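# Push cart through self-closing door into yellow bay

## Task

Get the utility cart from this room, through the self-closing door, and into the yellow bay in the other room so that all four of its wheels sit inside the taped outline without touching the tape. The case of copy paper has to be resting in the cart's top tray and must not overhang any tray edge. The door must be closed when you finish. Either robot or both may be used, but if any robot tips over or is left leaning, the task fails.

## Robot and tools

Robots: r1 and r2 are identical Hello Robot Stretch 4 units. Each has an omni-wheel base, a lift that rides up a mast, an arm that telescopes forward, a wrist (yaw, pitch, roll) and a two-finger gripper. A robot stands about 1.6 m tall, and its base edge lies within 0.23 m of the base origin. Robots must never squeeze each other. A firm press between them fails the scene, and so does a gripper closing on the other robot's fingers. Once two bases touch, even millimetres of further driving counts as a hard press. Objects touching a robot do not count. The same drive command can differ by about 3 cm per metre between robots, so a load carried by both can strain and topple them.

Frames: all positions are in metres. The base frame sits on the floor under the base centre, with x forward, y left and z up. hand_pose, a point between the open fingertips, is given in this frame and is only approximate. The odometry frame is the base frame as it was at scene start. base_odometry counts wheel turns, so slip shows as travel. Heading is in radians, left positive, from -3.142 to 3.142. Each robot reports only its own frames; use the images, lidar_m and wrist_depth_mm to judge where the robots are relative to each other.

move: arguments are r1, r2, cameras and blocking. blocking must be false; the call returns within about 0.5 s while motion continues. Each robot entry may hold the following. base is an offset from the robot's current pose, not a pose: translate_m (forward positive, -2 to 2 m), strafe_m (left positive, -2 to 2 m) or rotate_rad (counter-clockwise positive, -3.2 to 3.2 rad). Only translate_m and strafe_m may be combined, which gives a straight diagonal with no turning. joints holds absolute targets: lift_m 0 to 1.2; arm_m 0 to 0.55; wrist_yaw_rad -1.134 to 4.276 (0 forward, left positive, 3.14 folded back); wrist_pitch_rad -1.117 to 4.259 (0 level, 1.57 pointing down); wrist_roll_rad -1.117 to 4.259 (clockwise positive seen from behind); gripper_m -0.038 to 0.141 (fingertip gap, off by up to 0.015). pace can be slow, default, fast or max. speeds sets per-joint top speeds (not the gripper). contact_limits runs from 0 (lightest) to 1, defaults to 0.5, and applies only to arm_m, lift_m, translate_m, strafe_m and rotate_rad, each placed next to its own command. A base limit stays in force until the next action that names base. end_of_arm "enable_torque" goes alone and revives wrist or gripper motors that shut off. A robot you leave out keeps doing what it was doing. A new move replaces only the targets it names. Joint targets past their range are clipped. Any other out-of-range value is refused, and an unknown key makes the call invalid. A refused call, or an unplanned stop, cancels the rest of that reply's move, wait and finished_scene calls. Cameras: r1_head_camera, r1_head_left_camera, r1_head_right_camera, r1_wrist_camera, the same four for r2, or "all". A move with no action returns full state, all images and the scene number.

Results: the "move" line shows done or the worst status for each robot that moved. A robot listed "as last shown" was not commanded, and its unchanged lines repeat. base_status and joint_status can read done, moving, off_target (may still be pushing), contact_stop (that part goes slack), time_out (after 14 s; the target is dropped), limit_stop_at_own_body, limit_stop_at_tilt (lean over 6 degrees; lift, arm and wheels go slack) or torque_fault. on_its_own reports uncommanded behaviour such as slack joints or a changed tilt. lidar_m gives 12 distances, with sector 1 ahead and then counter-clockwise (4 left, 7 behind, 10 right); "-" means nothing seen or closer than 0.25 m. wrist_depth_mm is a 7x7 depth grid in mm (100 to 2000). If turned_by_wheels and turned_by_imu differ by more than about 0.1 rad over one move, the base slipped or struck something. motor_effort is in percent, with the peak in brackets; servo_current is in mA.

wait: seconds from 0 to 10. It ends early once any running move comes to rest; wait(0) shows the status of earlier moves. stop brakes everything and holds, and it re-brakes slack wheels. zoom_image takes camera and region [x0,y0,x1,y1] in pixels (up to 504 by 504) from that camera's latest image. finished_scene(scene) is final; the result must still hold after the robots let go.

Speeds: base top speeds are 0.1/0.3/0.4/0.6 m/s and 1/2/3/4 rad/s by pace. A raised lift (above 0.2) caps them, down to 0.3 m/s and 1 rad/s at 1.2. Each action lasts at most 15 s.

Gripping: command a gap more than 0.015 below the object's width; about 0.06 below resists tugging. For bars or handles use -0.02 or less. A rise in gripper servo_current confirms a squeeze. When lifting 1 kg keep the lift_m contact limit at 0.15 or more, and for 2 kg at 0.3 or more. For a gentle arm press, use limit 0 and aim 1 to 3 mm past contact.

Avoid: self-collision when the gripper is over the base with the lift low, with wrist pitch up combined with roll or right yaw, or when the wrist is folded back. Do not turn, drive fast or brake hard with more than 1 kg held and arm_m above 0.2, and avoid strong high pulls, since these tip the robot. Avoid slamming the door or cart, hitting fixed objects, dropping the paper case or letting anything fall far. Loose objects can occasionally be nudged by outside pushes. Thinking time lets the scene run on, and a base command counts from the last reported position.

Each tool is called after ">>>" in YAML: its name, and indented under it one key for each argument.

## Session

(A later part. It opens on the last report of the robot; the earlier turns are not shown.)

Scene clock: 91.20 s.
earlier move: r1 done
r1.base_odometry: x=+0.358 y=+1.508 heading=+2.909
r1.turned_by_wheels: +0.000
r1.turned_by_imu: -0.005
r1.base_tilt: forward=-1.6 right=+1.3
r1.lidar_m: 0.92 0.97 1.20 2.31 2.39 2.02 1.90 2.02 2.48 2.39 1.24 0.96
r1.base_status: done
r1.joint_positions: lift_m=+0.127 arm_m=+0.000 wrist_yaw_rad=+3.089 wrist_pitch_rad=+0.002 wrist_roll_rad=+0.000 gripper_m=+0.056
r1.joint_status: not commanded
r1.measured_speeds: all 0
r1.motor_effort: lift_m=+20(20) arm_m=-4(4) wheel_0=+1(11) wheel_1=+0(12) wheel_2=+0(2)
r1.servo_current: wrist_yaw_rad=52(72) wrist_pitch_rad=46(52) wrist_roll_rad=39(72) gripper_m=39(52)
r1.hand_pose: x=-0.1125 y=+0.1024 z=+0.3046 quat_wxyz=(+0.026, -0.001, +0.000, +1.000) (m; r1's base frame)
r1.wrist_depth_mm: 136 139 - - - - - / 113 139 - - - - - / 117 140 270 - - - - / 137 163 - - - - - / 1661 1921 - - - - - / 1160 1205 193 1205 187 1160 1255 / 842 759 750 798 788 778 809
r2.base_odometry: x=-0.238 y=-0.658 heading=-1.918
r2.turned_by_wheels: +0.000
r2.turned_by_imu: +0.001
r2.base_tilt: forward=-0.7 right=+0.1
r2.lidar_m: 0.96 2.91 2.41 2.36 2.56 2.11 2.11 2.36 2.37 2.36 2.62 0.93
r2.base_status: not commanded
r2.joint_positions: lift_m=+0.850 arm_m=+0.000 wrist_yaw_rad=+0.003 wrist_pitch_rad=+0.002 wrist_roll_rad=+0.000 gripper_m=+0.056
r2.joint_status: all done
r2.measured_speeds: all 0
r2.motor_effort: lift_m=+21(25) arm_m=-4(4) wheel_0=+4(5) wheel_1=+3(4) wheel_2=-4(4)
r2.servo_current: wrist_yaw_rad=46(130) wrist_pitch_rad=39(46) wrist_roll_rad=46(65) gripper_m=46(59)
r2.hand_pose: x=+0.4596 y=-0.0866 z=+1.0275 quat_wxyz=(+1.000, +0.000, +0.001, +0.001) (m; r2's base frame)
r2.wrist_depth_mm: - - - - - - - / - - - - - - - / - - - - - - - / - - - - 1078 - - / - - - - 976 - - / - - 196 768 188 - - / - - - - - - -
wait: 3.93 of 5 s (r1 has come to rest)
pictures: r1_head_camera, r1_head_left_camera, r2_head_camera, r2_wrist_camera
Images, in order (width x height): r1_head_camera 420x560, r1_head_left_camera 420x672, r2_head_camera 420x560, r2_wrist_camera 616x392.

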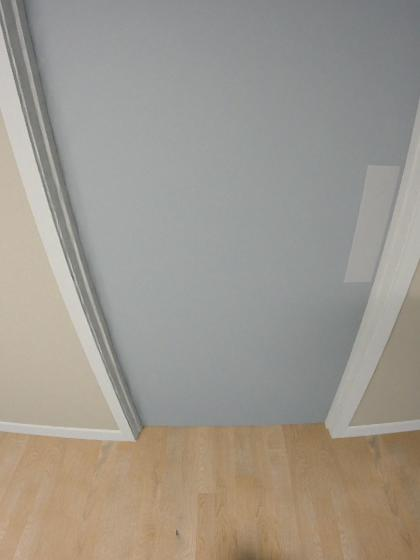

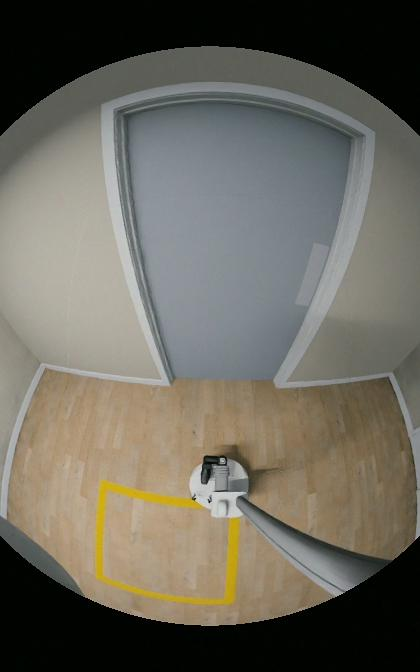

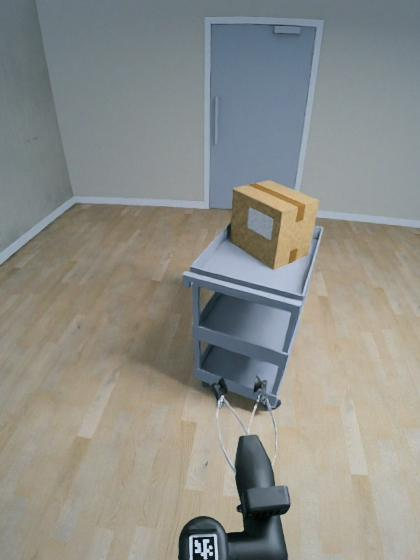

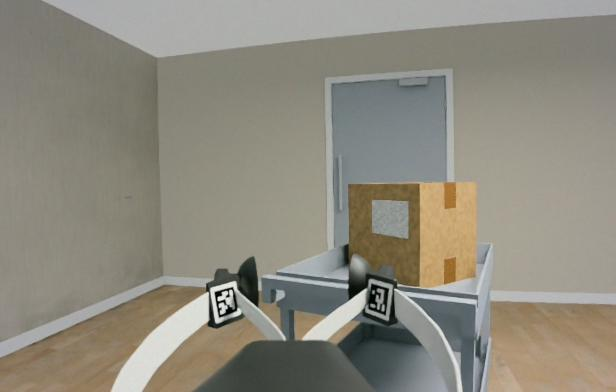

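>>> move:
  blocking: false
  r1: {"base":{"translate_m":0.45,"strafe_m":-0.15}}
  r2: {"joints":{"wrist_roll_rad":1.57,"gripper_m":0.13}}

>>> wait:
  seconds: 3

>>> wait:
  seconds: 3
  cameras: ["r1_head_left_camera","r1_head_camera","r2_wrist_camera"]

Scene clock: 131.40 s.
move: r1 moving; r2 moving
r1.base_odometry: x=+0.330 y=+1.526 heading=+2.909
r1.turned_by_wheels: +0.000
r1.turned_by_imu: +0.000
r1.base_tilt: forward=-1.6 right=+1.3
r1.lidar_m: 0.89 0.92 1.18 2.32 2.40 2.04 1.94 2.05 2.49 2.36 1.22 0.94
r1.base_status: translate_m moving; strafe_m moving
r1.joint_positions: lift_m=+0.127 arm_m=+0.000 wrist_yaw_rad=+3.089 wrist_pitch_rad=+0.002 wrist_roll_rad=+0.000 gripper_m=+0.056
r1.joint_status: not commanded
r1.measured_speeds: translate_m=+0.121 strafe_m=-0.042 rotate_rad=-0.001 lift_m=+0.000 arm_m=+0.000 wrist_yaw_rad=+0.000 wrist_pitch_rad=+0.000 wrist_roll_rad=+0.000
r1.motor_effort: lift_m=+20(20) arm_m=-4(4) wheel_0=+8(11) wheel_1=+4(5) wheel_2=-8(9)
r1.servo_current: wrist_yaw_rad=46(65) wrist_pitch_rad=39(46) wrist_roll_rad=65(65) gripper_m=39(46)
r1.hand_pose: x=-0.1125 y=+0.1024 z=+0.3046 quat_wxyz=(+0.026, -0.001, +0.000, +1.000) (m; r1's base frame)
r1.wrist_depth_mm: 136 138 - - - - - / 113 139 - - - - - / 117 139 270 - - - - / 137 162 - - - - - / 1708 - - - - - - / 1182 1182 193 1182 188 1138 1138 / 842 750 750 809 798 778 820
r2.base_odometry: x=-0.238 y=-0.658 heading=-1.918
r2.turned_by_wheels: +0.000
r2.turned_by_imu: +0.000
r2.base_tilt: forward=-0.7 right=+0.1
r2.lidar_m: 0.97 2.91 2.41 2.36 2.58 2.10 2.07 2.34 2.39 2.36 2.64 0.91
r2.base_status: not commanded
r2.joint_positions: lift_m=+0.850 arm_m=+0.000 wrist_yaw_rad=+0.003 wrist_pitch_rad=+0.002 wrist_roll_rad=+0.589 gripper_m=+0.075
r2.joint_status: wrist_roll_rad moving; gripper_m moving
r2.measured_speeds: translate_m=+0.000 strafe_m=+0.000 rotate_rad=+0.000 lift_m=+0.000 arm_m=+0.000 wrist_yaw_rad=+0.000 wrist_pitch_rad=+0.000 wrist_roll_rad=+1.820
r2.motor_effort: lift_m=+21(21) arm_m=-4(4) wheel_0=+4(4) wheel_1=+3(3) wheel_2=-4(4)
r2.servo_current: wrist_yaw_rad=59(59) wrist_pitch_rad=33(46) wrist_roll_rad=65(111) gripper_m=91(104)
r2.hand_pose: x=+0.4596 y=-0.0866 z=+1.0275 quat_wxyz=(+0.957, +0.290, +0.001, +0.001) (m; r2's base frame)
r2.wrist_depth_mm: - - - - - - - / - - - - - - - / - - - - 1025 - - / - - - - 1042 1008 - / - - - - 788 750 1983 / - - 190 - 188 - 1025 / - - - - - - -
pictures: none

Scene clock: 132.60 s.
earlier move: r1 moving; r2 done
r1.base_odometry: x=+0.070 y=+1.686 heading=+2.909
r1.turned_by_wheels: +0.000
r1.turned_by_imu: +0.000
r1.base_tilt: forward=-1.6 right=+1.3
r1.lidar_m: 0.58 0.64 0.76 2.11 2.54 2.32 2.22 2.36 2.39 2.20 0.76 0.64
r1.base_status: translate_m moving; strafe_m moving
r1.joint_positions: lift_m=+0.127 arm_m=+0.000 wrist_yaw_rad=+3.089 wrist_pitch_rad=+0.002 wrist_roll_rad=+0.000 gripper_m=+0.056
r1.joint_status: not commanded
r1.measured_speeds: translate_m=+0.257 strafe_m=-0.087 rotate_rad=-0.001 lift_m=+0.000 arm_m=+0.000 wrist_yaw_rad=+0.000 wrist_pitch_rad=+0.000 wrist_roll_rad=+0.000
r1.motor_effort: lift_m=+20(20) arm_m=-4(4) wheel_0=+3(11) wheel_1=+3(5) wheel_2=-2(10)
r1.servo_current: wrist_yaw_rad=65(65) wrist_pitch_rad=33(52) wrist_roll_rad=52(72) gripper_m=46(46)
r1.hand_pose: x=-0.1125 y=+0.1024 z=+0.3046 quat_wxyz=(+0.026, -0.001, +0.000, +1.000) (m; r1's base frame)
r1.wrist_depth_mm: 136 138 - - - - - / 113 139 - - - - - / 118 140 272 - - - - / 137 161 - - - - - / 1983 - - - - - - / 1182 1182 194 1182 189 1182 1118 / 854 750 759 798 798 788 809
r2.base_odometry: x=-0.238 y=-0.658 heading=-1.918
r2.turned_by_wheels: +0.000
r2.turned_by_imu: +0.000
r2.base_tilt: forward=-0.7 right=+0.1
r2.lidar_m: 0.96 2.90 2.39 2.34 2.57 2.12 2.08 2.33 2.37 2.36 2.66 0.94
r2.base_status: not commanded
r2.joint_positions: lift_m=+0.850 arm_m=+0.000 wrist_yaw_rad=+0.003 wrist_pitch_rad=+0.002 wrist_roll_rad=+1.568 gripper_m=+0.130
r2.joint_status: all done
r2.measured_speeds: all 0
r2.motor_effort: lift_m=+21(21) arm_m=-4(4) wheel_0=+4(4) wheel_1=+4(4) wheel_2=-4(4)
r2.servo_current: wrist_yaw_rad=46(59) wrist_pitch_rad=46(46) wrist_roll_rad=46(111) gripper_m=52(104)
r2.hand_pose: x=+0.4596 y=-0.0866 z=+1.0275 quat_wxyz=(+0.708, +0.706, +0.002, +0.000) (m; r2's base frame)
r2.wrist_depth_mm: - - - - - 1921 1336 / - - - 1025 960 - 691 / - - - 1098 768 - 759 / - - - - 854 1308 842 / - - - - 891 1921 1430 / - - 218 - 219 1661 1397 / - - - - - - 1430
wait: 1.20 of 3 s (r2 has come to rest)
pictures: none

Scene clock: 133.90 s.
earlier move: r1 done
r1.base_odometry: x=-0.045 y=+1.758 heading=+2.909
r1.turned_by_wheels: +0.000
r1.turned_by_imu: +0.000
r1.base_tilt: forward=-1.6 right=+1.3
r1.lidar_m: 0.49 0.51 0.71 1.64 2.54 2.48 2.36 2.46 2.35 1.70 0.56 0.52
r1.base_status: done
r1.joint_positions: lift_m=+0.127 arm_m=+0.000 wrist_yaw_rad=+3.089 wrist_pitch_rad=+0.002 wrist_roll_rad=+0.000 gripper_m=+0.056
r1.joint_status: not commanded
r1.measured_speeds: all 0
r1.motor_effort: lift_m=+20(20) arm_m=-4(4) wheel_0=+3(11) wheel_1=+3(6) wheel_2=+1(10)
r1.servo_current: wrist_yaw_rad=39(65) wrist_pitch_rad=39(52) wrist_roll_rad=39(72) gripper_m=39(46)
r1.hand_pose: x=-0.1125 y=+0.1024 z=+0.3046 quat_wxyz=(+0.026, -0.001, +0.000, +1.000) (m; r1's base frame)
r1.wrist_depth_mm: 136 139 - - - - - / 113 139 - - - - - / 118 139 274 - - - - / 137 162 - - - - - / 1921 - - - - - - / 1205 1182 193 1182 187 1160 1118 / 831 741 741 798 750 732 759
r2.base_odometry: x=-0.238 y=-0.658 heading=-1.918
r2.turned_by_wheels: +0.000
r2.turned_by_imu: +0.000
r2.base_tilt: forward=-0.7 right=+0.1
r2.lidar_m: 0.95 2.88 2.41 2.36 2.54 2.11 2.07 2.35 2.37 2.36 2.65 0.93
r2.base_status: not commanded
r2.joint_positions: lift_m=+0.850 arm_m=+0.000 wrist_yaw_rad=+0.003 wrist_pitch_rad=+0.002 wrist_roll_rad=+1.568 gripper_m=+0.130
r2.joint_status: all done
r2.measured_speeds: all 0
r2.motor_effort: lift_m=+21(21) arm_m=-4(4) wheel_0=+4(5) wheel_1=+3(4) wheel_2=-4(4)
r2.servo_current: wrist_yaw_rad=52(65) wrist_pitch_rad=33(46) wrist_roll_rad=52(111) gripper_m=46(104)
r2.hand_pose: x=+0.4596 y=-0.0866 z=+1.0275 quat_wxyz=(+0.708, +0.706, +0.002, +0.000) (m; r2's base frame)
r2.wrist_depth_mm: - - - - - 1921 1281 / - - - 991 960 - 707 / - - - 1098 768 - 750 / - - - - 842 1281 842 / - - - - 891 1921 1430 / - - 217 - 220 1661 1397 / - - - - - - 1430
wait: 1.30 of 3 s (r1 has come to rest)
pictures: r1_head_camera, r1_head_left_camera, r2_wrist_camera
Images, in order (width x height): r1_head_camera 420x560, r1_head_left_camera 420x672, r2_wrist_camera 616x392.

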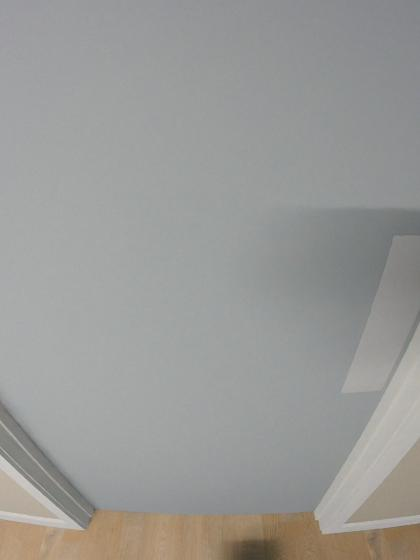

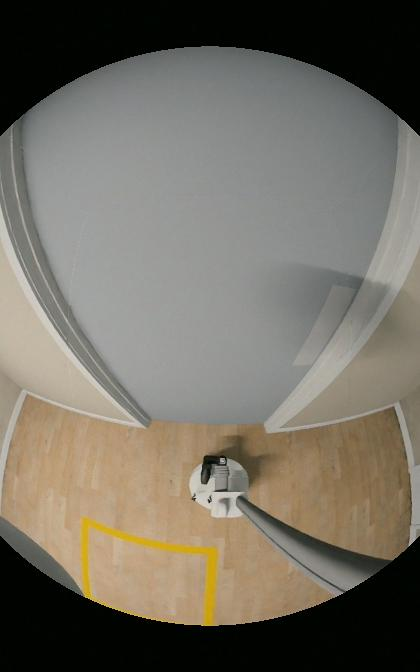

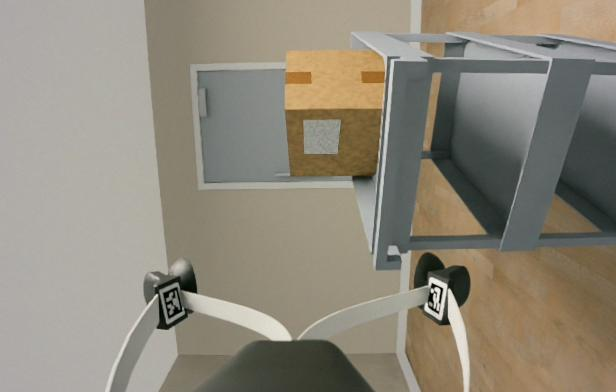

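>>> move:
  blocking: false
  r1: {"base":{"translate_m":1.1},"pace":"slow","contact_limits":{"translate_m":0.7}}
  r2: {"joints":{"lift_m":0.75}}

>>> wait:
  seconds: 3

>>> wait:
  seconds: 6
  cameras: ["r1_head_left_camera","r2_head_camera","r2_wrist_camera"]

Scene clock: 140.70 s.
move: r1 moving; r2 moving
r1.base_odometry: x=-0.057 y=+1.761 heading=+2.909
r1.turned_by_wheels: +0.000
r1.turned_by_imu: +0.000
r1.base_tilt: forward=-1.6 right=+1.3
r1.lidar_m: 0.45 0.50 0.69 1.56 2.56 2.51 2.38 2.52 2.33 1.65 0.57 0.50
r1.base_status: translate_m moving
r1.joint_positions: lift_m=+0.127 arm_m=+0.000 wrist_yaw_rad=+3.089 wrist_pitch_rad=+0.002 wrist_roll_rad=+0.000 gripper_m=+0.056
r1.joint_status: not commanded
r1.measured_speeds: translate_m=+0.050 strafe_m=+0.000 rotate_rad=+0.001 lift_m=+0.000 arm_m=+0.000 wrist_yaw_rad=+0.000 wrist_pitch_rad=+0.000 wrist_roll_rad=+0.000
r1.motor_effort: lift_m=+20(20) arm_m=-4(4) wheel_0=+5(7) wheel_1=+5(6) wheel_2=-5(7)
r1.servo_current: wrist_yaw_rad=52(59) wrist_pitch_rad=46(46) wrist_roll_rad=39(59) gripper_m=46(46)
r1.contact_limits: translate_m 0.7
r1.hand_pose: x=-0.1125 y=+0.1024 z=+0.3046 quat_wxyz=(+0.026, -0.001, +0.000, +1.000) (m; r1's base frame)
r1.wrist_depth_mm: 136 138 - - - - - / 113 139 - - - - - / 118 139 274 - - - - / 137 161 - - - - - / 1921 - - - - - - / 1182 1205 194 1205 187 1160 1138 / 831 759 750 153 741 732 768
r2.base_odometry: x=-0.238 y=-0.658 heading=-1.918
r2.turned_by_wheels: +0.000
r2.turned_by_imu: +0.000
r2.base_tilt: forward=-0.7 right=+0.1
r2.lidar_m: 0.97 2.90 2.39 2.35 2.55 2.12 2.08 2.33 2.36 2.35 2.65 0.93
r2.base_status: not commanded
r2.joint_positions: lift_m=+0.812 arm_m=+0.000 wrist_yaw_rad=+0.003 wrist_pitch_rad=+0.002 wrist_roll_rad=+1.568 gripper_m=+0.130
r2.joint_status: lift_m moving
r2.measured_speeds: translate_m=+0.000 strafe_m=+0.000 rotate_rad=+0.000 lift_m=-0.146 arm_m=+0.000 wrist_yaw_rad=+0.000 wrist_pitch_rad=+0.000 wrist_roll_rad=+0.000
r2.motor_effort: lift_m=+15(21) arm_m=-4(4) wheel_0=+4(5) wheel_1=+3(4) wheel_2=-4(4)
r2.servo_current: wrist_yaw_rad=39(59) wrist_pitch_rad=39(46) wrist_roll_rad=52(59) gripper_m=52(52)
r2.hand_pose: x=+0.4596 y=-0.0866 z=+0.9901 quat_wxyz=(+0.708, +0.706, +0.002, +0.000) (m; r2's base frame)
r2.wrist_depth_mm: - - - - - 1863 1308 / - - - 976 723 - 707 / - - - 1060 976 - - / - - - - 842 842 - / - - - - 891 1756 1336 / - - 217 - 220 1661 1397 / - - - - - - 1397
pictures: none

Scene clock: 141.63 s.
earlier move: r1 moving; r2 done
r1.base_odometry: x=-0.136 y=+1.779 heading=+2.909
r1.turned_by_wheels: +0.000
r1.turned_by_imu: +0.000
r1.base_tilt: forward=-1.6 right=+1.3
r1.lidar_m: 0.36 0.40 0.57 1.28 2.57 2.57 2.45 2.56 2.32 1.34 0.49 0.41
r1.base_status: translate_m moving
r1.joint_positions: lift_m=+0.127 arm_m=+0.000 wrist_yaw_rad=+3.089 wrist_pitch_rad=+0.002 wrist_roll_rad=+0.000 gripper_m=+0.056
r1.joint_status: not commanded
r1.measured_speeds: translate_m=+0.100 strafe_m=-0.001 rotate_rad=+0.002 lift_m=+0.000 arm_m=+0.000 wrist_yaw_rad=+0.000 wrist_pitch_rad=+0.000 wrist_roll_rad=+0.000
r1.motor_effort: lift_m=+20(20) arm_m=-4(4) wheel_0=+2(7) wheel_1=+4(6) wheel_2=-3(7)
r1.servo_current: wrist_yaw_rad=33(59) wrist_pitch_rad=46(52) wrist_roll_rad=65(78) gripper_m=39(52)
r1.contact_limits: translate_m 0.7
r1.hand_pose: x=-0.1125 y=+0.1024 z=+0.3046 quat_wxyz=(+0.026, -0.001, +0.000, +1.000) (m; r1's base frame)
r1.wrist_depth_mm: 136 138 - - - - - / 113 139 - - - - - / 117 139 273 - - - - / 137 162 - - - - - / 1983 - - - - - - / 1160 1182 194 1182 187 1160 1160 / 842 741 707 143 750 741 768
r2.base_odometry: x=-0.238 y=-0.658 heading=-1.918
r2.turned_by_wheels: +0.000
r2.turned_by_imu: +0.000
r2.base_tilt: forward=-0.7 right=+0.1
r2.lidar_m: 0.95 2.87 2.39 2.35 2.56 2.11 2.09 2.34 2.36 2.37 2.66 0.94
r2.base_status: not commanded
r2.joint_positions: lift_m=+0.750 arm_m=+0.000 wrist_yaw_rad=+0.003 wrist_pitch_rad=+0.002 wrist_roll_rad=+1.568 gripper_m=+0.130
r2.joint_status: all done
r2.measured_speeds: all 0
r2.motor_effort: lift_m=+14(21) arm_m=-4(4) wheel_0=+4(5) wheel_1=+3(4) wheel_2=-4(4)
r2.servo_current: wrist_yaw_rad=52(59) wrist_pitch_rad=46(46) wrist_roll_rad=39(59) gripper_m=46(59)
r2.hand_pose: x=+0.4596 y=-0.0866 z=+0.9281 quat_wxyz=(+0.708, +0.706, +0.002, +0.000) (m; r2's base frame)
r2.wrist_depth_mm: - - - - - 1708 1205 / - - - 976 1281 707 - / - - - 1078 788 759 - / - - - - - 831 - / - - - - - 1618 1308 / - - 218 - 220 1537 1281 / - - - - - - 1281
wait: 0.93 of 3 s (r2 has come to rest)
pictures: none

Scene clock: 147.63 s.
earlier move: r1 moving
r1.base_odometry: x=-0.720 y=+1.917 heading=+2.909
r1.turned_by_wheels: +0.000
r1.turned_by_imu: +0.006
r1.base_tilt: forward=-1.6 right=+1.3
r1.lidar_m: 0.25 0.26 0.25 0.27 0.61 3.19 3.09 3.20 0.40 0.54 2.32 0.36
r1.base_status: translate_m moving
r1.joint_positions: lift_m=+0.127 arm_m=-0.001 wrist_yaw_rad=+3.102 wrist_pitch_rad=+0.002 wrist_roll_rad=+0.000 gripper_m=+0.056
r1.joint_status: not commanded
r1.measured_speeds: translate_m=+0.101 strafe_m=+0.000 rotate_rad=-0.001 lift_m=+0.000 arm_m=+0.000 wrist_yaw_rad=+0.000 wrist_pitch_rad=+0.000 wrist_roll_rad=+0.000
r1.motor_effort: lift_m=+20(20) arm_m=+10(11) wheel_0=+9(23) wheel_1=+13(17) wheel_2=-15(21)
r1.servo_current: wrist_yaw_rad=72(98) wrist_pitch_rad=39(52) wrist_roll_rad=39(78) gripper_m=46(52)
r1.contact_limits: translate_m 0.7
r1.hand_pose: x=-0.1144 y=+0.0987 z=+0.3046 quat_wxyz=(+0.020, -0.001, +0.000, +1.000) (m; r1's base frame)
r1.wrist_depth_mm: - 136 - - - - - / - 136 216 - - - - / 107 135 182 - - - - / 123 137 273 - - - - / 1708 - - - - - - / 1205 1205 192 1205 187 1138 1138 / 854 750 768 809 798 778 820
r2.base_odometry: x=-0.238 y=-0.658 heading=-1.918
r2.turned_by_wheels: +0.000
r2.turned_by_imu: +0.001
r2.base_tilt: forward=-0.7 right=+0.1
r2.lidar_m: 0.93 2.91 2.40 2.33 2.56 2.09 2.07 2.33 2.37 2.35 2.67 0.92
r2.base_status: not commanded
r2.joint_positions: lift_m=+0.750 arm_m=+0.000 wrist_yaw_rad=+0.003 wrist_pitch_rad=+0.002 wrist_roll_rad=+1.568 gripper_m=+0.130
r2.joint_status: all done
r2.measured_speeds: all 0
r2.motor_effort: lift_m=+14(21) arm_m=-4(4) wheel_0=+4(5) wheel_1=+3(4) wheel_2=-4(4)
r2.servo_current: wrist_yaw_rad=52(72) wrist_pitch_rad=46(52) wrist_roll_rad=46(65) gripper_m=59(59)
r2.hand_pose: x=+0.4596 y=-0.0866 z=+0.9281 quat_wxyz=(+0.708, +0.706, +0.002, +0.000) (m; r2's base frame)
r2.wrist_depth_mm: - - - - - 1661 1182 / - - - 976 1281 715 - / - - - 1060 1255 759 - / - - - - - 831 - / - - - - - 1661 1308 / - - 218 - 219 1499 1308 / - - - - - - 1281
wait: 6.00 s; no rest
pictures: r1_head_left_camera, r2_head_camera, r2_wrist_camera
Images, in order (width x height): r1_head_left_camera 420x672, r2_head_camera 420x560, r2_wrist_camera 616x392.

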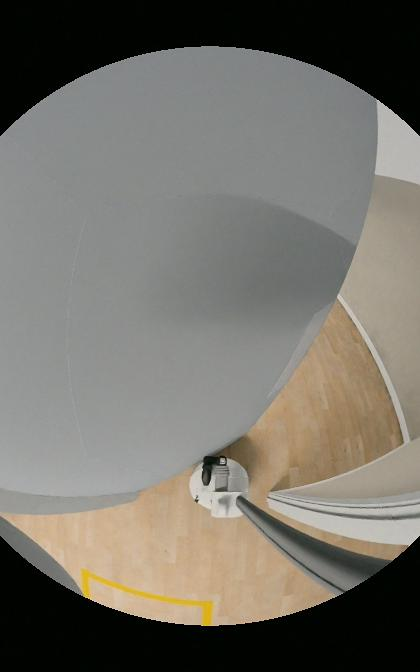

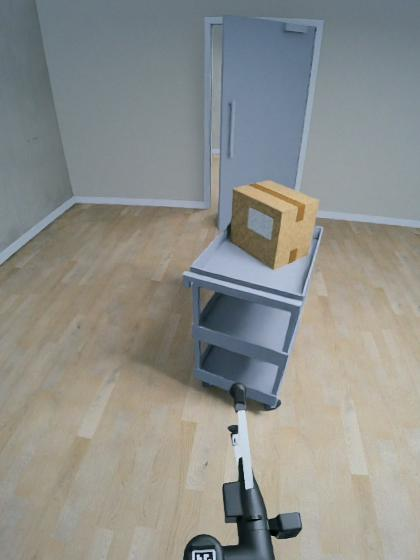

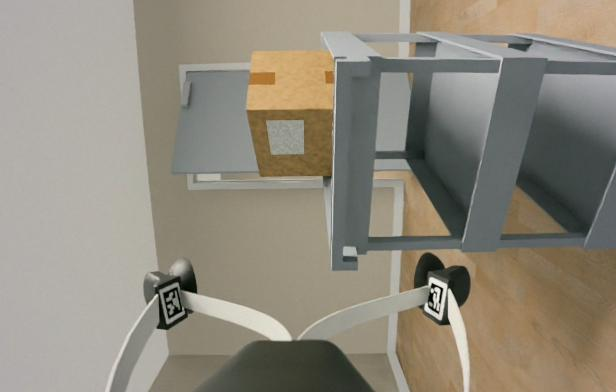

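>>> move:
  blocking: false
  r2: {"base":{"rotate_rad":-0.38}}

>>> wait:
  seconds: 2

>>> move:
  blocking: false
  r2: {"base":{"strafe_m":0.3}}

>>> wait:
  seconds: 3
  cameras: ["r1_head_left_camera","r2_head_camera","r2_wrist_camera"]

Scene clock: 161.70 s.
earlier move: r1 done
move: r2 moving
r1.base_odometry: x=-1.115 y=+2.011 heading=+2.910
r1.turned_by_wheels: +0.000
r1.turned_by_imu: -0.001
r1.base_tilt: forward=-1.6 right=+1.3
r1.lidar_m: 0.29 0.25 - 0.25 0.31 0.85 3.53 0.65 0.75 2.11 2.33 3.21
r1.base_status: done
r1.joint_positions: lift_m=+0.127 arm_m=+0.000 wrist_yaw_rad=+3.092 wrist_pitch_rad=+0.002 wrist_roll_rad=+0.000 gripper_m=+0.056
r1.joint_status: not commanded
r1.measured_speeds: all 0
r1.motor_effort: lift_m=+20(20) arm_m=+5(5) wheel_0=+4(4) wheel_1=+10(10) wheel_2=-5(5)
r1.servo_current: wrist_yaw_rad=46(59) wrist_pitch_rad=39(46) wrist_roll_rad=65(65) gripper_m=39(46)
r1.contact_limits: translate_m 0.7
r1.hand_pose: x=-0.1129 y=+0.1016 z=+0.3046 quat_wxyz=(+0.025, -0.001, +0.000, +1.000) (m; r1's base frame)
r1.wrist_depth_mm: - 136 - - - - 715 / - 137 - - - - 732 / 109 137 203 - - - 723 / 124 138 - - - - 750 / 691 - - - - - 732 / 991 1182 193 1205 187 1160 723 / 750 759 750 798 788 778 732
r2.base_odometry: x=-0.238 y=-0.658 heading=-2.162
r2.turned_by_wheels: -0.244
r2.turned_by_imu: -0.236
r2.base_tilt: forward=-0.7 right=+0.1
r2.lidar_m: 0.93 1.07 2.54 2.36 2.44 2.22 2.10 2.15 2.49 2.35 2.44 3.18
r2.base_status: rotate_rad moving
r2.joint_positions: lift_m=+0.750 arm_m=+0.000 wrist_yaw_rad=+0.003 wrist_pitch_rad=+0.002 wrist_roll_rad=+1.568 gripper_m=+0.130
r2.joint_status: not commanded
r2.measured_speeds: translate_m=-0.001 strafe_m=+0.002 rotate_rad=-0.779 lift_m=+0.000 arm_m=+0.000 wrist_yaw_rad=+0.000 wrist_pitch_rad=+0.000 wrist_roll_rad=+0.000
r2.motor_effort: lift_m=+14(14) arm_m=-4(4) wheel_0=+5(9) wheel_1=+6(10) wheel_2=+6(10)
r2.servo_current: wrist_yaw_rad=46(52) wrist_pitch_rad=46(46) wrist_roll_rad=59(59) gripper_m=52(52)
r2.hand_pose: x=+0.4596 y=-0.0866 z=+0.9281 quat_wxyz=(+0.708, +0.706, +0.002, +0.000) (m; r2's base frame)
r2.wrist_depth_mm: - - - - - 1808 1281 / - - - - - 1863 1308 / - - - - - 1618 1205 / - - - 1025 1308 768 - / - - - 1118 809 798 - / - - 218 - 220 831 - / - - - - - - 1281
pictures: none

Scene clock: 162.37 s.
earlier move: r2 done
r1.base_odometry: x=-1.115 y=+2.011 heading=+2.910
r1.turned_by_wheels: +0.000
r1.turned_by_imu: +0.000
r1.base_tilt: forward=-1.6 right=+1.3
r1.lidar_m: 0.29 0.25 - 0.25 0.30 0.86 3.55 0.63 0.79 2.12 2.34 3.18
r1.base_status: done
r1.joint_positions: lift_m=+0.127 arm_m=+0.000 wrist_yaw_rad=+3.092 wrist_pitch_rad=+0.002 wrist_roll_rad=+0.000 gripper_m=+0.056
r1.joint_status: not commanded
r1.measured_speeds: all 0
r1.motor_effort: lift_m=+20(20) arm_m=+5(5) wheel_0=+4(5) wheel_1=+10(10) wheel_2=-5(5)
r1.servo_current: wrist_yaw_rad=46(65) wrist_pitch_rad=46(46) wrist_roll_rad=33(65) gripper_m=39(46)
r1.contact_limits: translate_m 0.7
r1.hand_pose: x=-0.1129 y=+0.1016 z=+0.3046 quat_wxyz=(+0.025, -0.001, +0.000, +1.000) (m; r1's base frame)
r1.wrist_depth_mm: - 136 - - - - 723 / - 137 - - - - 715 / 109 137 202 - - - 723 / 124 138 - - - - 723 / 691 - - - - - 723 / 991 1205 193 1182 187 1160 741 / 750 759 750 798 798 788 732
r2.base_odometry: x=-0.238 y=-0.658 heading=-2.297
r2.turned_by_wheels: -0.135
r2.turned_by_imu: -0.132
r2.base_tilt: forward=-0.7 right=+0.1
r2.lidar_m: 0.94 1.01 2.67 2.34 2.35 2.37 2.07 2.10 2.57 2.35 2.39 2.87
r2.base_status: done
r2.joint_positions: lift_m=+0.750 arm_m=+0.000 wrist_yaw_rad=+0.003 wrist_pitch_rad=+0.002 wrist_roll_rad=+1.568 gripper_m=+0.130
r2.joint_status: not commanded
r2.measured_speeds: all 0
r2.motor_effort: lift_m=+14(14) arm_m=-4(4) wheel_0=+4(9) wheel_1=+3(10) wheel_2=+4(10)
r2.servo_current: wrist_yaw_rad=39(52) wrist_pitch_rad=39(46) wrist_roll_rad=52(59) gripper_m=52(52)
r2.hand_pose: x=+0.4595 y=-0.0867 z=+0.9281 quat_wxyz=(+0.708, +0.706, +0.001, +0.000) (m; r2's base frame)
r2.wrist_depth_mm: - - - - - 1863 1255 / - - - - - 1808 1281 / - - - - - 1863 1308 / - - - - - 1863 1281 / - - - 1098 1308 768 - / - - 217 1008 213 778 - / - - - - - - -
wait: 0.67 of 2 s (r2 has come to rest)
pictures: none

Scene clock: 162.87 s.
move: r2 moving
r1: as last shown
r1.lidar_m: 0.28 0.25 - 0.25 0.29 0.89 3.54 0.64 0.78 2.10 2.36 3.19
r1.servo_current: wrist_yaw_rad=39(52) wrist_pitch_rad=46(52) wrist_roll_rad=46(59) gripper_m=33(46)
r1.contact_limits: translate_m 0.7
r1.wrist_depth_mm: - 137 - - - - 715 / - 137 - - - - 732 / 109 137 203 - - - 723 / 123 138 - - - - 723 / 683 - - - - - 732 / 1008 1182 193 1205 187 1182 741 / 741 759 759 798 798 778 732
r2.base_odometry: x=-0.211 y=-0.682 heading=-2.297
r2.turned_by_wheels: +0.000
r2.turned_by_imu: +0.000
r2.base_tilt: forward=-0.7 right=+0.1
r2.lidar_m: 0.93 0.99 2.64 2.33 2.34 2.35 2.10 2.10 2.59 2.38 2.42 2.93
r2.base_status: strafe_m moving
r2.joint_positions: lift_m=+0.750 arm_m=+0.000 wrist_yaw_rad=+0.003 wrist_pitch_rad=+0.002 wrist_roll_rad=+1.568 gripper_m=+0.130
r2.joint_status: not commanded
r2.measured_speeds: translate_m=-0.001 strafe_m=+0.140 rotate_rad=+0.007 lift_m=+0.000 arm_m=+0.000 wrist_yaw_rad=+0.000 wrist_pitch_rad=+0.000 wrist_roll_rad=+0.000
r2.motor_effort: lift_m=+14(14) arm_m=-4(4) wheel_0=-12(12) wheel_1=+11(12) wheel_2=-1(4)
r2.servo_current: wrist_yaw_rad=39(52) wrist_pitch_rad=33(46) wrist_roll_rad=46(65) gripper_m=52(59)
r2.hand_pose: x=+0.4595 y=-0.0867 z=+0.9281 quat_wxyz=(+0.708, +0.706, +0.001, +0.000) (m; r2's base frame)
r2.wrist_depth_mm: - - - - - 1863 1281 / - - - - - 1863 1255 / - - - - - 1863 1281 / - - - - - 1708 1229 / - - - 1078 831 768 - / - - 217 1025 213 778 - / - - - - - 798 -
pictures: none

Scene clock: 164.70 s.
earlier move: r2 done
r1.base_odometry: x=-1.115 y=+2.011 heading=+2.910
r1.turned_by_wheels: +0.000
r1.turned_by_imu: +0.000
r1.base_tilt: forward=-1.6 right=+1.2
r1.lidar_m: 0.28 0.25 - 0.25 0.30 0.88 3.53 0.64 0.78 2.13 2.32 3.15
r1.base_status: not commanded
r1.joint_positions: lift_m=+0.127 arm_m=+0.000 wrist_yaw_rad=+3.092 wrist_pitch_rad=+0.002 wrist_roll_rad=+0.000 gripper_m=+0.056
r1.joint_status: not commanded
r1.measured_speeds: all 0
r1.motor_effort: lift_m=+20(20) arm_m=+5(5) wheel_0=+4(5) wheel_1=+9(10) wheel_2=-5(5)
r1.servo_current: wrist_yaw_rad=52(72) wrist_pitch_rad=39(52) wrist_roll_rad=52(65) gripper_m=39(46)
r1.contact_limits: translate_m 0.7
r1.hand_pose: x=-0.1129 y=+0.1016 z=+0.3046 quat_wxyz=(+0.025, -0.001, +0.000, +1.000) (m; r1's base frame)
r1.wrist_depth_mm: - 137 - - - - 723 / - 137 - - - - 723 / 109 137 202 - - - 741 / 124 138 - - - - 732 / 691 - - - - - 732 / 991 1182 194 1205 187 1138 741 / 741 750 750 809 798 768 723
r2.base_odometry: x=-0.014 y=-0.857 heading=-2.297
r2.turned_by_wheels: +0.000
r2.turned_by_imu: +0.000
r2.base_tilt: forward=-0.7 right=+0.1
r2.lidar_m: 0.95 3.67 2.36 2.05 2.07 2.42 2.14 2.14 2.62 2.65 2.66 0.96
r2.base_status: done
r2.joint_positions: lift_m=+0.750 arm_m=+0.000 wrist_yaw_rad=+0.003 wrist_pitch_rad=+0.002 wrist_roll_rad=+1.568 gripper_m=+0.130
r2.joint_status: not commanded
r2.measured_speeds: all 0
r2.motor_effort: lift_m=+15(15) arm_m=-4(4) wheel_0=-1(12) wheel_1=+2(13) wheel_2=+0(4)
r2.servo_current: wrist_yaw_rad=46(59) wrist_pitch_rad=39(46) wrist_roll_rad=59(65) gripper_m=59(59)
r2.hand_pose: x=+0.4595 y=-0.0867 z=+0.9280 quat_wxyz=(+0.708, +0.706, +0.001, +0.000) (m; r2's base frame)
r2.wrist_depth_mm: - - - - - 1921 1281 / - - - - - 1863 1281 / - - - 1078 1255 778 - / - - - 1042 1308 778 - / - - - 1138 798 798 - / - - 217 - 219 809 1281 / - - - - - - 1308
wait: 1.83 of 3 s (r2 has come to rest)
pictures: r1_head_left_camera, r2_head_camera, r2_wrist_camera
Images, in order (width x height): r1_head_left_camera 420x672, r2_head_camera 420x560, r2_wrist_camera 616x392.

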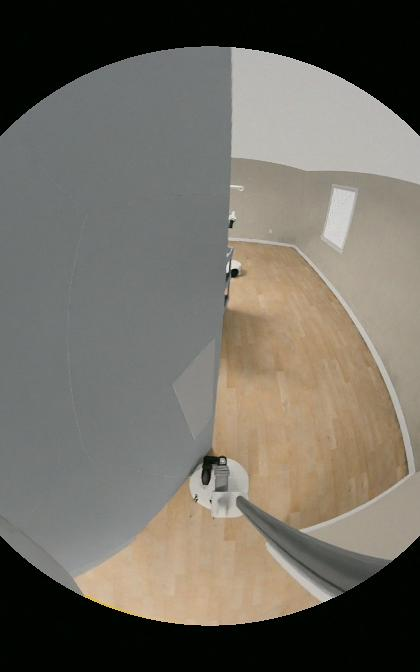

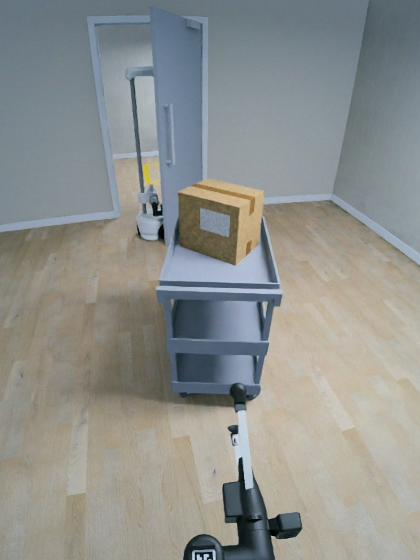

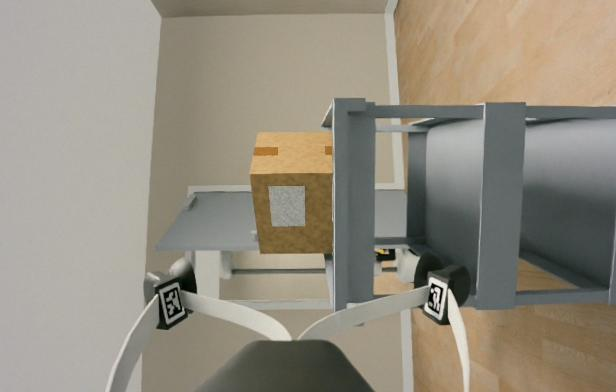

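>>> move:
  blocking: false
  r2: {"joints":{"lift_m":0.662}}

>>> wait:
  seconds: 2

>>> move:
  blocking: false
  r2: {"base":{"translate_m":0.46}}

>>> wait:
  seconds: 3
  cameras: ["r1_head_camera","r1_head_left_camera","r1_head_right_camera","r2_head_camera","r2_wrist_camera"]

Scene clock: 198.57 s.
move: r2 moving
r1: as last shown
r1.base_tilt: forward=-1.6 right=+1.3
r1.lidar_m: 0.29 0.25 - 0.25 0.31 0.87 3.55 0.63 0.73 2.12 2.33 3.20
r1.motor_effort: lift_m=+20(20) arm_m=+5(5) wheel_0=+4(4) wheel_1=+10(10) wheel_2=-5(5)
r1.servo_current: wrist_yaw_rad=52(65) wrist_pitch_rad=46(52) wrist_roll_rad=52(59) gripper_m=39(46)
r1.contact_limits: translate_m 0.7
r1.wrist_depth_mm: - 137 - - - - 723 / - 137 - - - - 715 / 109 138 202 - - - 732 / 124 138 - - - - 732 / 691 - - - - - 732 / 991 1160 193 1182 187 1182 732 / 750 750 750 798 788 778 732
r2.base_odometry: x=-0.014 y=-0.857 heading=-2.297
r2.turned_by_wheels: +0.000
r2.turned_by_imu: +0.000
r2.base_tilt: forward=-0.7 right=+0.1
r2.lidar_m: 0.94 3.66 2.33 2.06 2.07 2.43 2.14 2.17 2.62 2.66 2.68 0.97
r2.base_status: not commanded
r2.joint_positions: lift_m=+0.712 arm_m=+0.000 wrist_yaw_rad=+0.003 wrist_pitch_rad=+0.002 wrist_roll_rad=+1.568 gripper_m=+0.130
r2.joint_status: lift_m moving
r2.measured_speeds: translate_m=+0.000 strafe_m=+0.000 rotate_rad=+0.000 lift_m=-0.146 arm_m=+0.000 wrist_yaw_rad=+0.000 wrist_pitch_rad=+0.000 wrist_roll_rad=+0.000
r2.motor_effort: lift_m=+10(16) arm_m=-4(4) wheel_0=-2(2) wheel_1=+2(2) wheel_2=+0(0)
r2.servo_current: wrist_yaw_rad=52(59) wrist_pitch_rad=39(46) wrist_roll_rad=52(59) gripper_m=46(59)
r2.hand_pose: x=+0.4595 y=-0.0867 z=+0.8901 quat_wxyz=(+0.708, +0.706, +0.001, +0.000) (m; r2's base frame)
r2.wrist_depth_mm: - - - - - 1808 1229 / - - - - - 1708 1255 / - - - 1118 1336 778 - / - - - 1025 - 798 - / - - - 1138 - 788 - / - - 218 820 220 1464 1255 / - - - - - 1863 1255
pictures: none

Scene clock: 199.43 s.
earlier move: r2 done
r1.base_odometry: x=-1.115 y=+2.011 heading=+2.910
r1.turned_by_wheels: +0.000
r1.turned_by_imu: +0.000
r1.base_tilt: forward=-1.6 right=+1.2
r1.lidar_m: 0.30 0.25 - 0.25 0.29 0.87 3.55 0.64 0.77 2.07 2.35 3.19
r1.base_status: not commanded
r1.joint_positions: lift_m=+0.127 arm_m=+0.000 wrist_yaw_rad=+3.092 wrist_pitch_rad=+0.002 wrist_roll_rad=+0.000 gripper_m=+0.056
r1.joint_status: not commanded
r1.measured_speeds: all 0
r1.motor_effort: lift_m=+20(20) arm_m=+5(5) wheel_0=+4(5) wheel_1=+9(10) wheel_2=-5(5)
r1.servo_current: wrist_yaw_rad=65(65) wrist_pitch_rad=39(52) wrist_roll_rad=46(65) gripper_m=46(46)
r1.contact_limits: translate_m 0.7
r1.hand_pose: x=-0.1129 y=+0.1016 z=+0.3046 quat_wxyz=(+0.025, -0.001, +0.000, +1.000) (m; r1's base frame)
r1.wrist_depth_mm: - 137 - - - - 723 / - 137 - - - - 723 / 109 137 204 - - - 723 / 124 138 - - - - 741 / 699 - - - - - 732 / 991 1205 193 1205 187 1160 732 / 741 750 750 798 788 778 732
r2.base_odometry: x=-0.014 y=-0.857 heading=-2.297
r2.turned_by_wheels: +0.000
r2.turned_by_imu: +0.000
r2.base_tilt: forward=-0.7 right=+0.1
r2.lidar_m: 0.95 3.68 2.34 2.08 2.06 2.42 2.13 2.16 2.65 2.64 2.64 0.97
r2.base_status: not commanded
r2.joint_positions: lift_m=+0.662 arm_m=+0.000 wrist_yaw_rad=+0.003 wrist_pitch_rad=+0.002 wrist_roll_rad=+1.568 gripper_m=+0.130
r2.joint_status: all done
r2.measured_speeds: all 0
r2.motor_effort: lift_m=+14(17) arm_m=-4(4) wheel_0=-1(2) wheel_1=+2(2) wheel_2=+0(0)
r2.servo_current: wrist_yaw_rad=39(59) wrist_pitch_rad=39(46) wrist_roll_rad=59(59) gripper_m=46(59)
r2.hand_pose: x=+0.4595 y=-0.0867 z=+0.8401 quat_wxyz=(+0.708, +0.706, +0.001, +0.000) (m; r2's base frame)
r2.wrist_depth_mm: - - - - - 1661 1138 / - - - - - 1661 1160 / - - - 1025 - 768 - / - - - 991 - 1281 - / - - - 798 - 798 - / - - 217 809 213 1397 1182 / - - - - - 1863 1182
wait: 0.87 of 2 s (r2 has come to rest)
pictures: none

Scene clock: 199.93 s.
move: r2 moving
r1: as last shown
r1.base_tilt: forward=-1.6 right=+1.3
r1.lidar_m: 0.29 0.25 - 0.25 0.30 0.84 3.55 0.65 0.75 2.09 2.32 3.19
r1.motor_effort: lift_m=+20(20) arm_m=+5(5) wheel_0=+4(4) wheel_1=+10(10) wheel_2=-5(5)
r1.servo_current: wrist_yaw_rad=52(65) wrist_pitch_rad=39(52) wrist_roll_rad=39(52) gripper_m=39(46)
r1.contact_limits: translate_m 0.7
r1.wrist_depth_mm: - 137 - - - - 715 / - 137 - - - - 723 / 109 138 202 - - - 732 / 124 138 - - - - 732 / 683 - - - - - 732 / 1008 1160 193 1205 187 1160 732 / 741 759 750 809 788 759 723
r2.base_odometry: x=-0.034 y=-0.881 heading=-2.297
r2.turned_by_wheels: +0.000
r2.turned_by_imu: +0.000
r2.base_tilt: forward=-0.7 right=+0.1
r2.lidar_m: 0.91 3.61 2.37 2.08 2.10 2.46 2.18 2.17 2.67 2.65 2.67 0.96
r2.base_status: translate_m moving
r2.joint_positions: lift_m=+0.662 arm_m=+0.000 wrist_yaw_rad=+0.003 wrist_pitch_rad=+0.002 wrist_roll_rad=+1.568 gripper_m=+0.130
r2.joint_status: not commanded
r2.measured_speeds: translate_m=+0.122 strafe_m=+0.000 rotate_rad=-0.003 lift_m=+0.000 arm_m=+0.000 wrist_yaw_rad=+0.000 wrist_pitch_rad=+0.000 wrist_roll_rad=+0.000
r2.motor_effort: lift_m=+14(14) arm_m=-4(4) wheel_0=+9(9) wheel_1=+8(9) wheel_2=-12(13)
r2.servo_current: wrist_yaw_rad=39(59) wrist_pitch_rad=39(46) wrist_roll_rad=39(59) gripper_m=52(59)
r2.hand_pose: x=+0.4595 y=-0.0867 z=+0.8401 quat_wxyz=(+0.708, +0.706, +0.001, +0.000) (m; r2's base frame)
r2.wrist_depth_mm: - - - - - 1618 1138 / - - - - - 1576 1160 / - - - 750 - 741 - / - - 1060 960 - 750 - / - - - 778 - 759 - / - - 218 768 220 1397 1118 / - - - - - 1808 1160
pictures: none

Scene clock: 202.47 s.
earlier move: r2 done
r1.base_odometry: x=-1.115 y=+2.011 heading=+2.910
r1.turned_by_wheels: +0.000
r1.turned_by_imu: +0.000
r1.base_tilt: forward=-1.6 right=+1.3
r1.lidar_m: 0.28 0.25 - 0.25 0.30 0.87 3.53 0.64 0.75 2.08 2.33 3.19
r1.base_status: not commanded
r1.joint_positions: lift_m=+0.127 arm_m=+0.000 wrist_yaw_rad=+3.092 wrist_pitch_rad=+0.002 wrist_roll_rad=+0.000 gripper_m=+0.056
r1.joint_status: not commanded
r1.measured_speeds: all 0
r1.motor_effort: lift_m=+20(20) arm_m=+5(5) wheel_0=+4(5) wheel_1=+10(10) wheel_2=-5(5)
r1.servo_current: wrist_yaw_rad=46(65) wrist_pitch_rad=39(52) wrist_roll_rad=39(72) gripper_m=39(46)
r1.contact_limits: translate_m 0.7
r1.hand_pose: x=-0.1129 y=+0.1016 z=+0.3046 quat_wxyz=(+0.025, -0.001, +0.000, +1.000) (m; r1's base frame)
r1.wrist_depth_mm: - 137 - - - - 723 / - 137 - - - - 723 / 109 138 203 - - - 732 / 124 138 - - - - 741 / 691 - - - - - 732 / 991 1182 193 1182 187 1160 732 / 750 759 759 788 798 788 732
r2.base_odometry: x=-0.319 y=-1.201 heading=-2.297
r2.turned_by_wheels: +0.000
r2.turned_by_imu: +0.001
r2.base_tilt: forward=-0.6 right=+0.1
r2.lidar_m: 0.49 0.55 2.41 2.17 2.19 2.68 2.60 2.60 2.87 2.57 2.57 0.51
r2.base_status: done
r2.joint_positions: lift_m=+0.662 arm_m=+0.000 wrist_yaw_rad=+0.003 wrist_pitch_rad=+0.002 wrist_roll_rad=+1.568 gripper_m=+0.130
r2.joint_status: not commanded
r2.measured_speeds: all 0
r2.motor_effort: lift_m=+14(14) arm_m=-4(4) wheel_0=+3(10) wheel_1=+3(9) wheel_2=-3(14)
r2.servo_current: wrist_yaw_rad=46(59) wrist_pitch_rad=33(46) wrist_roll_rad=46(65) gripper_m=46(59)
r2.hand_pose: x=+0.4595 y=-0.0867 z=+0.8401 quat_wxyz=(+0.708, +0.706, +0.001, +0.000) (m; r2's base frame)
r2.wrist_depth_mm: - - - 307 312 504 325 / - - - 310 - 854 - / - - 591 317 - - - / - - 569 322 - - - / - - 634 329 931 - - / - - 218 336 195 - - / - - - - - 1808 -
wait: 2.53 of 3 s (r2 has come to rest)
pictures: r1_head_camera, r1_head_left_camera, r1_head_right_camera, r2_head_camera, r2_wrist_camera
Images, in order (width x height): r1_head_camera 420x560, r1_head_left_camera 420x672, r1_head_right_camera 420x672, r2_head_camera 420x560, r2_wrist_camera 616x392.

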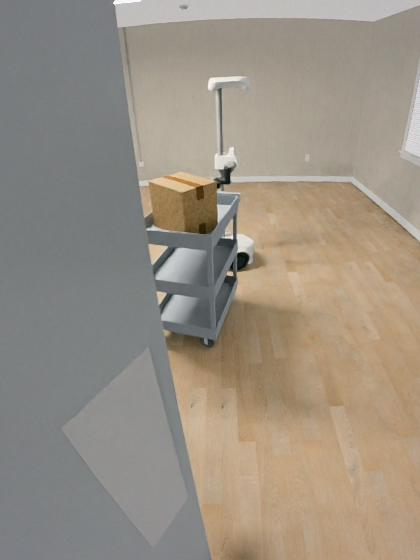

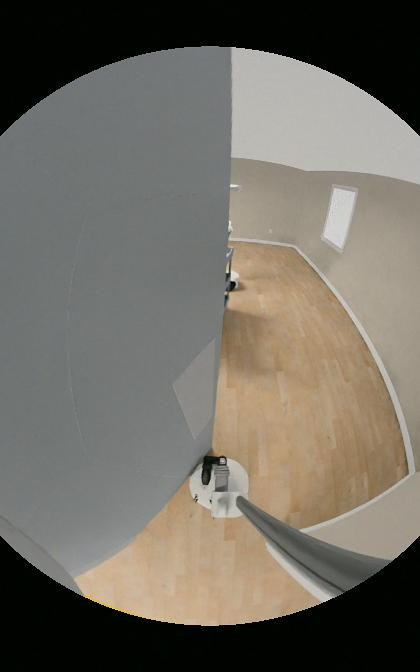

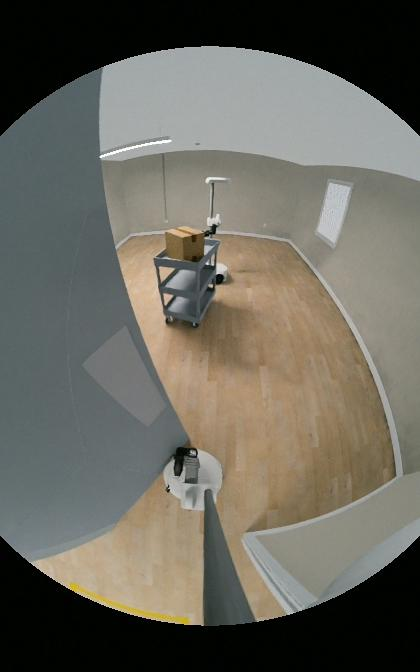

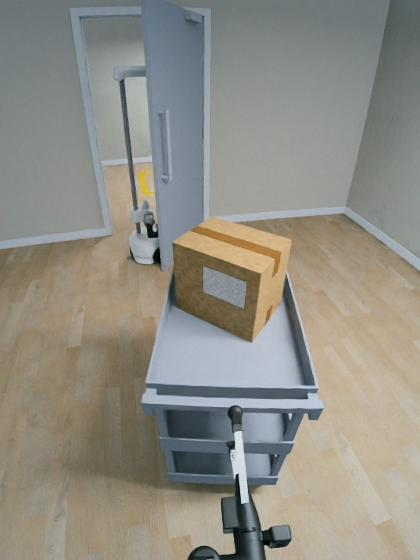

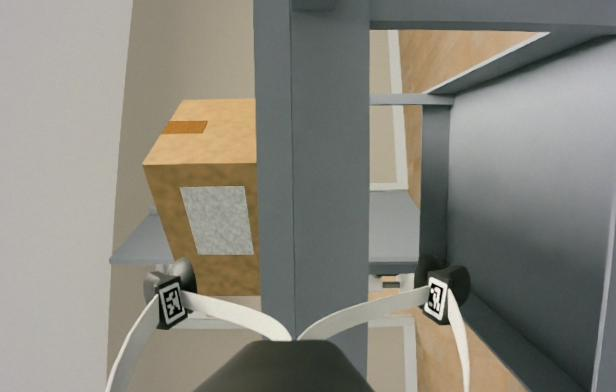

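>>> zoom_image:
  camera: "r2_wrist_camera"
  region: [130, 0, 500, 392]

>>> zoom_image:
  camera: "r2_head_camera"
  region: [120, 200, 340, 480]

>>> zoom_image:
  camera: "r1_head_camera"
  region: [120, 150, 270, 350]

Scaled by 1.286.

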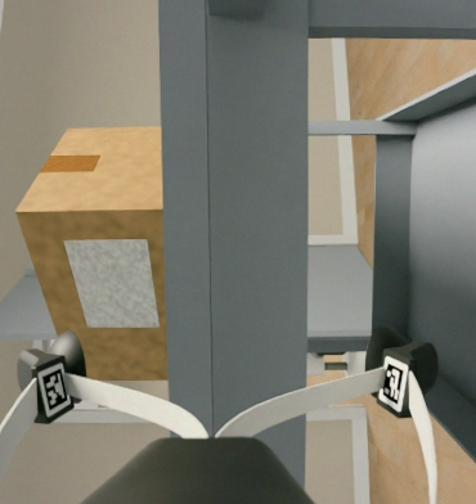

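Scaled by 1.800 from the camera's 420x560 image, which has a finer 1200x1600 frame.

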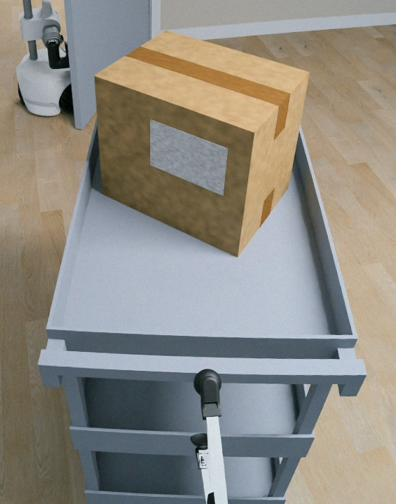

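Scaled by 2.520 from the camera's 420x560 image, which has a finer 600x800 frame.

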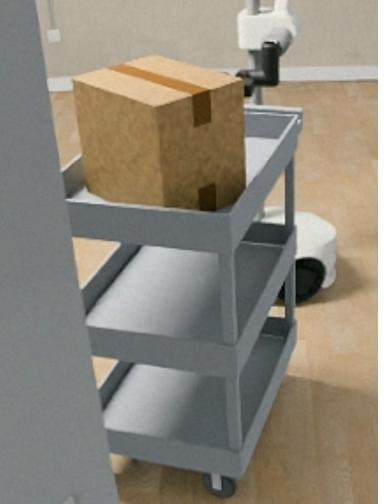

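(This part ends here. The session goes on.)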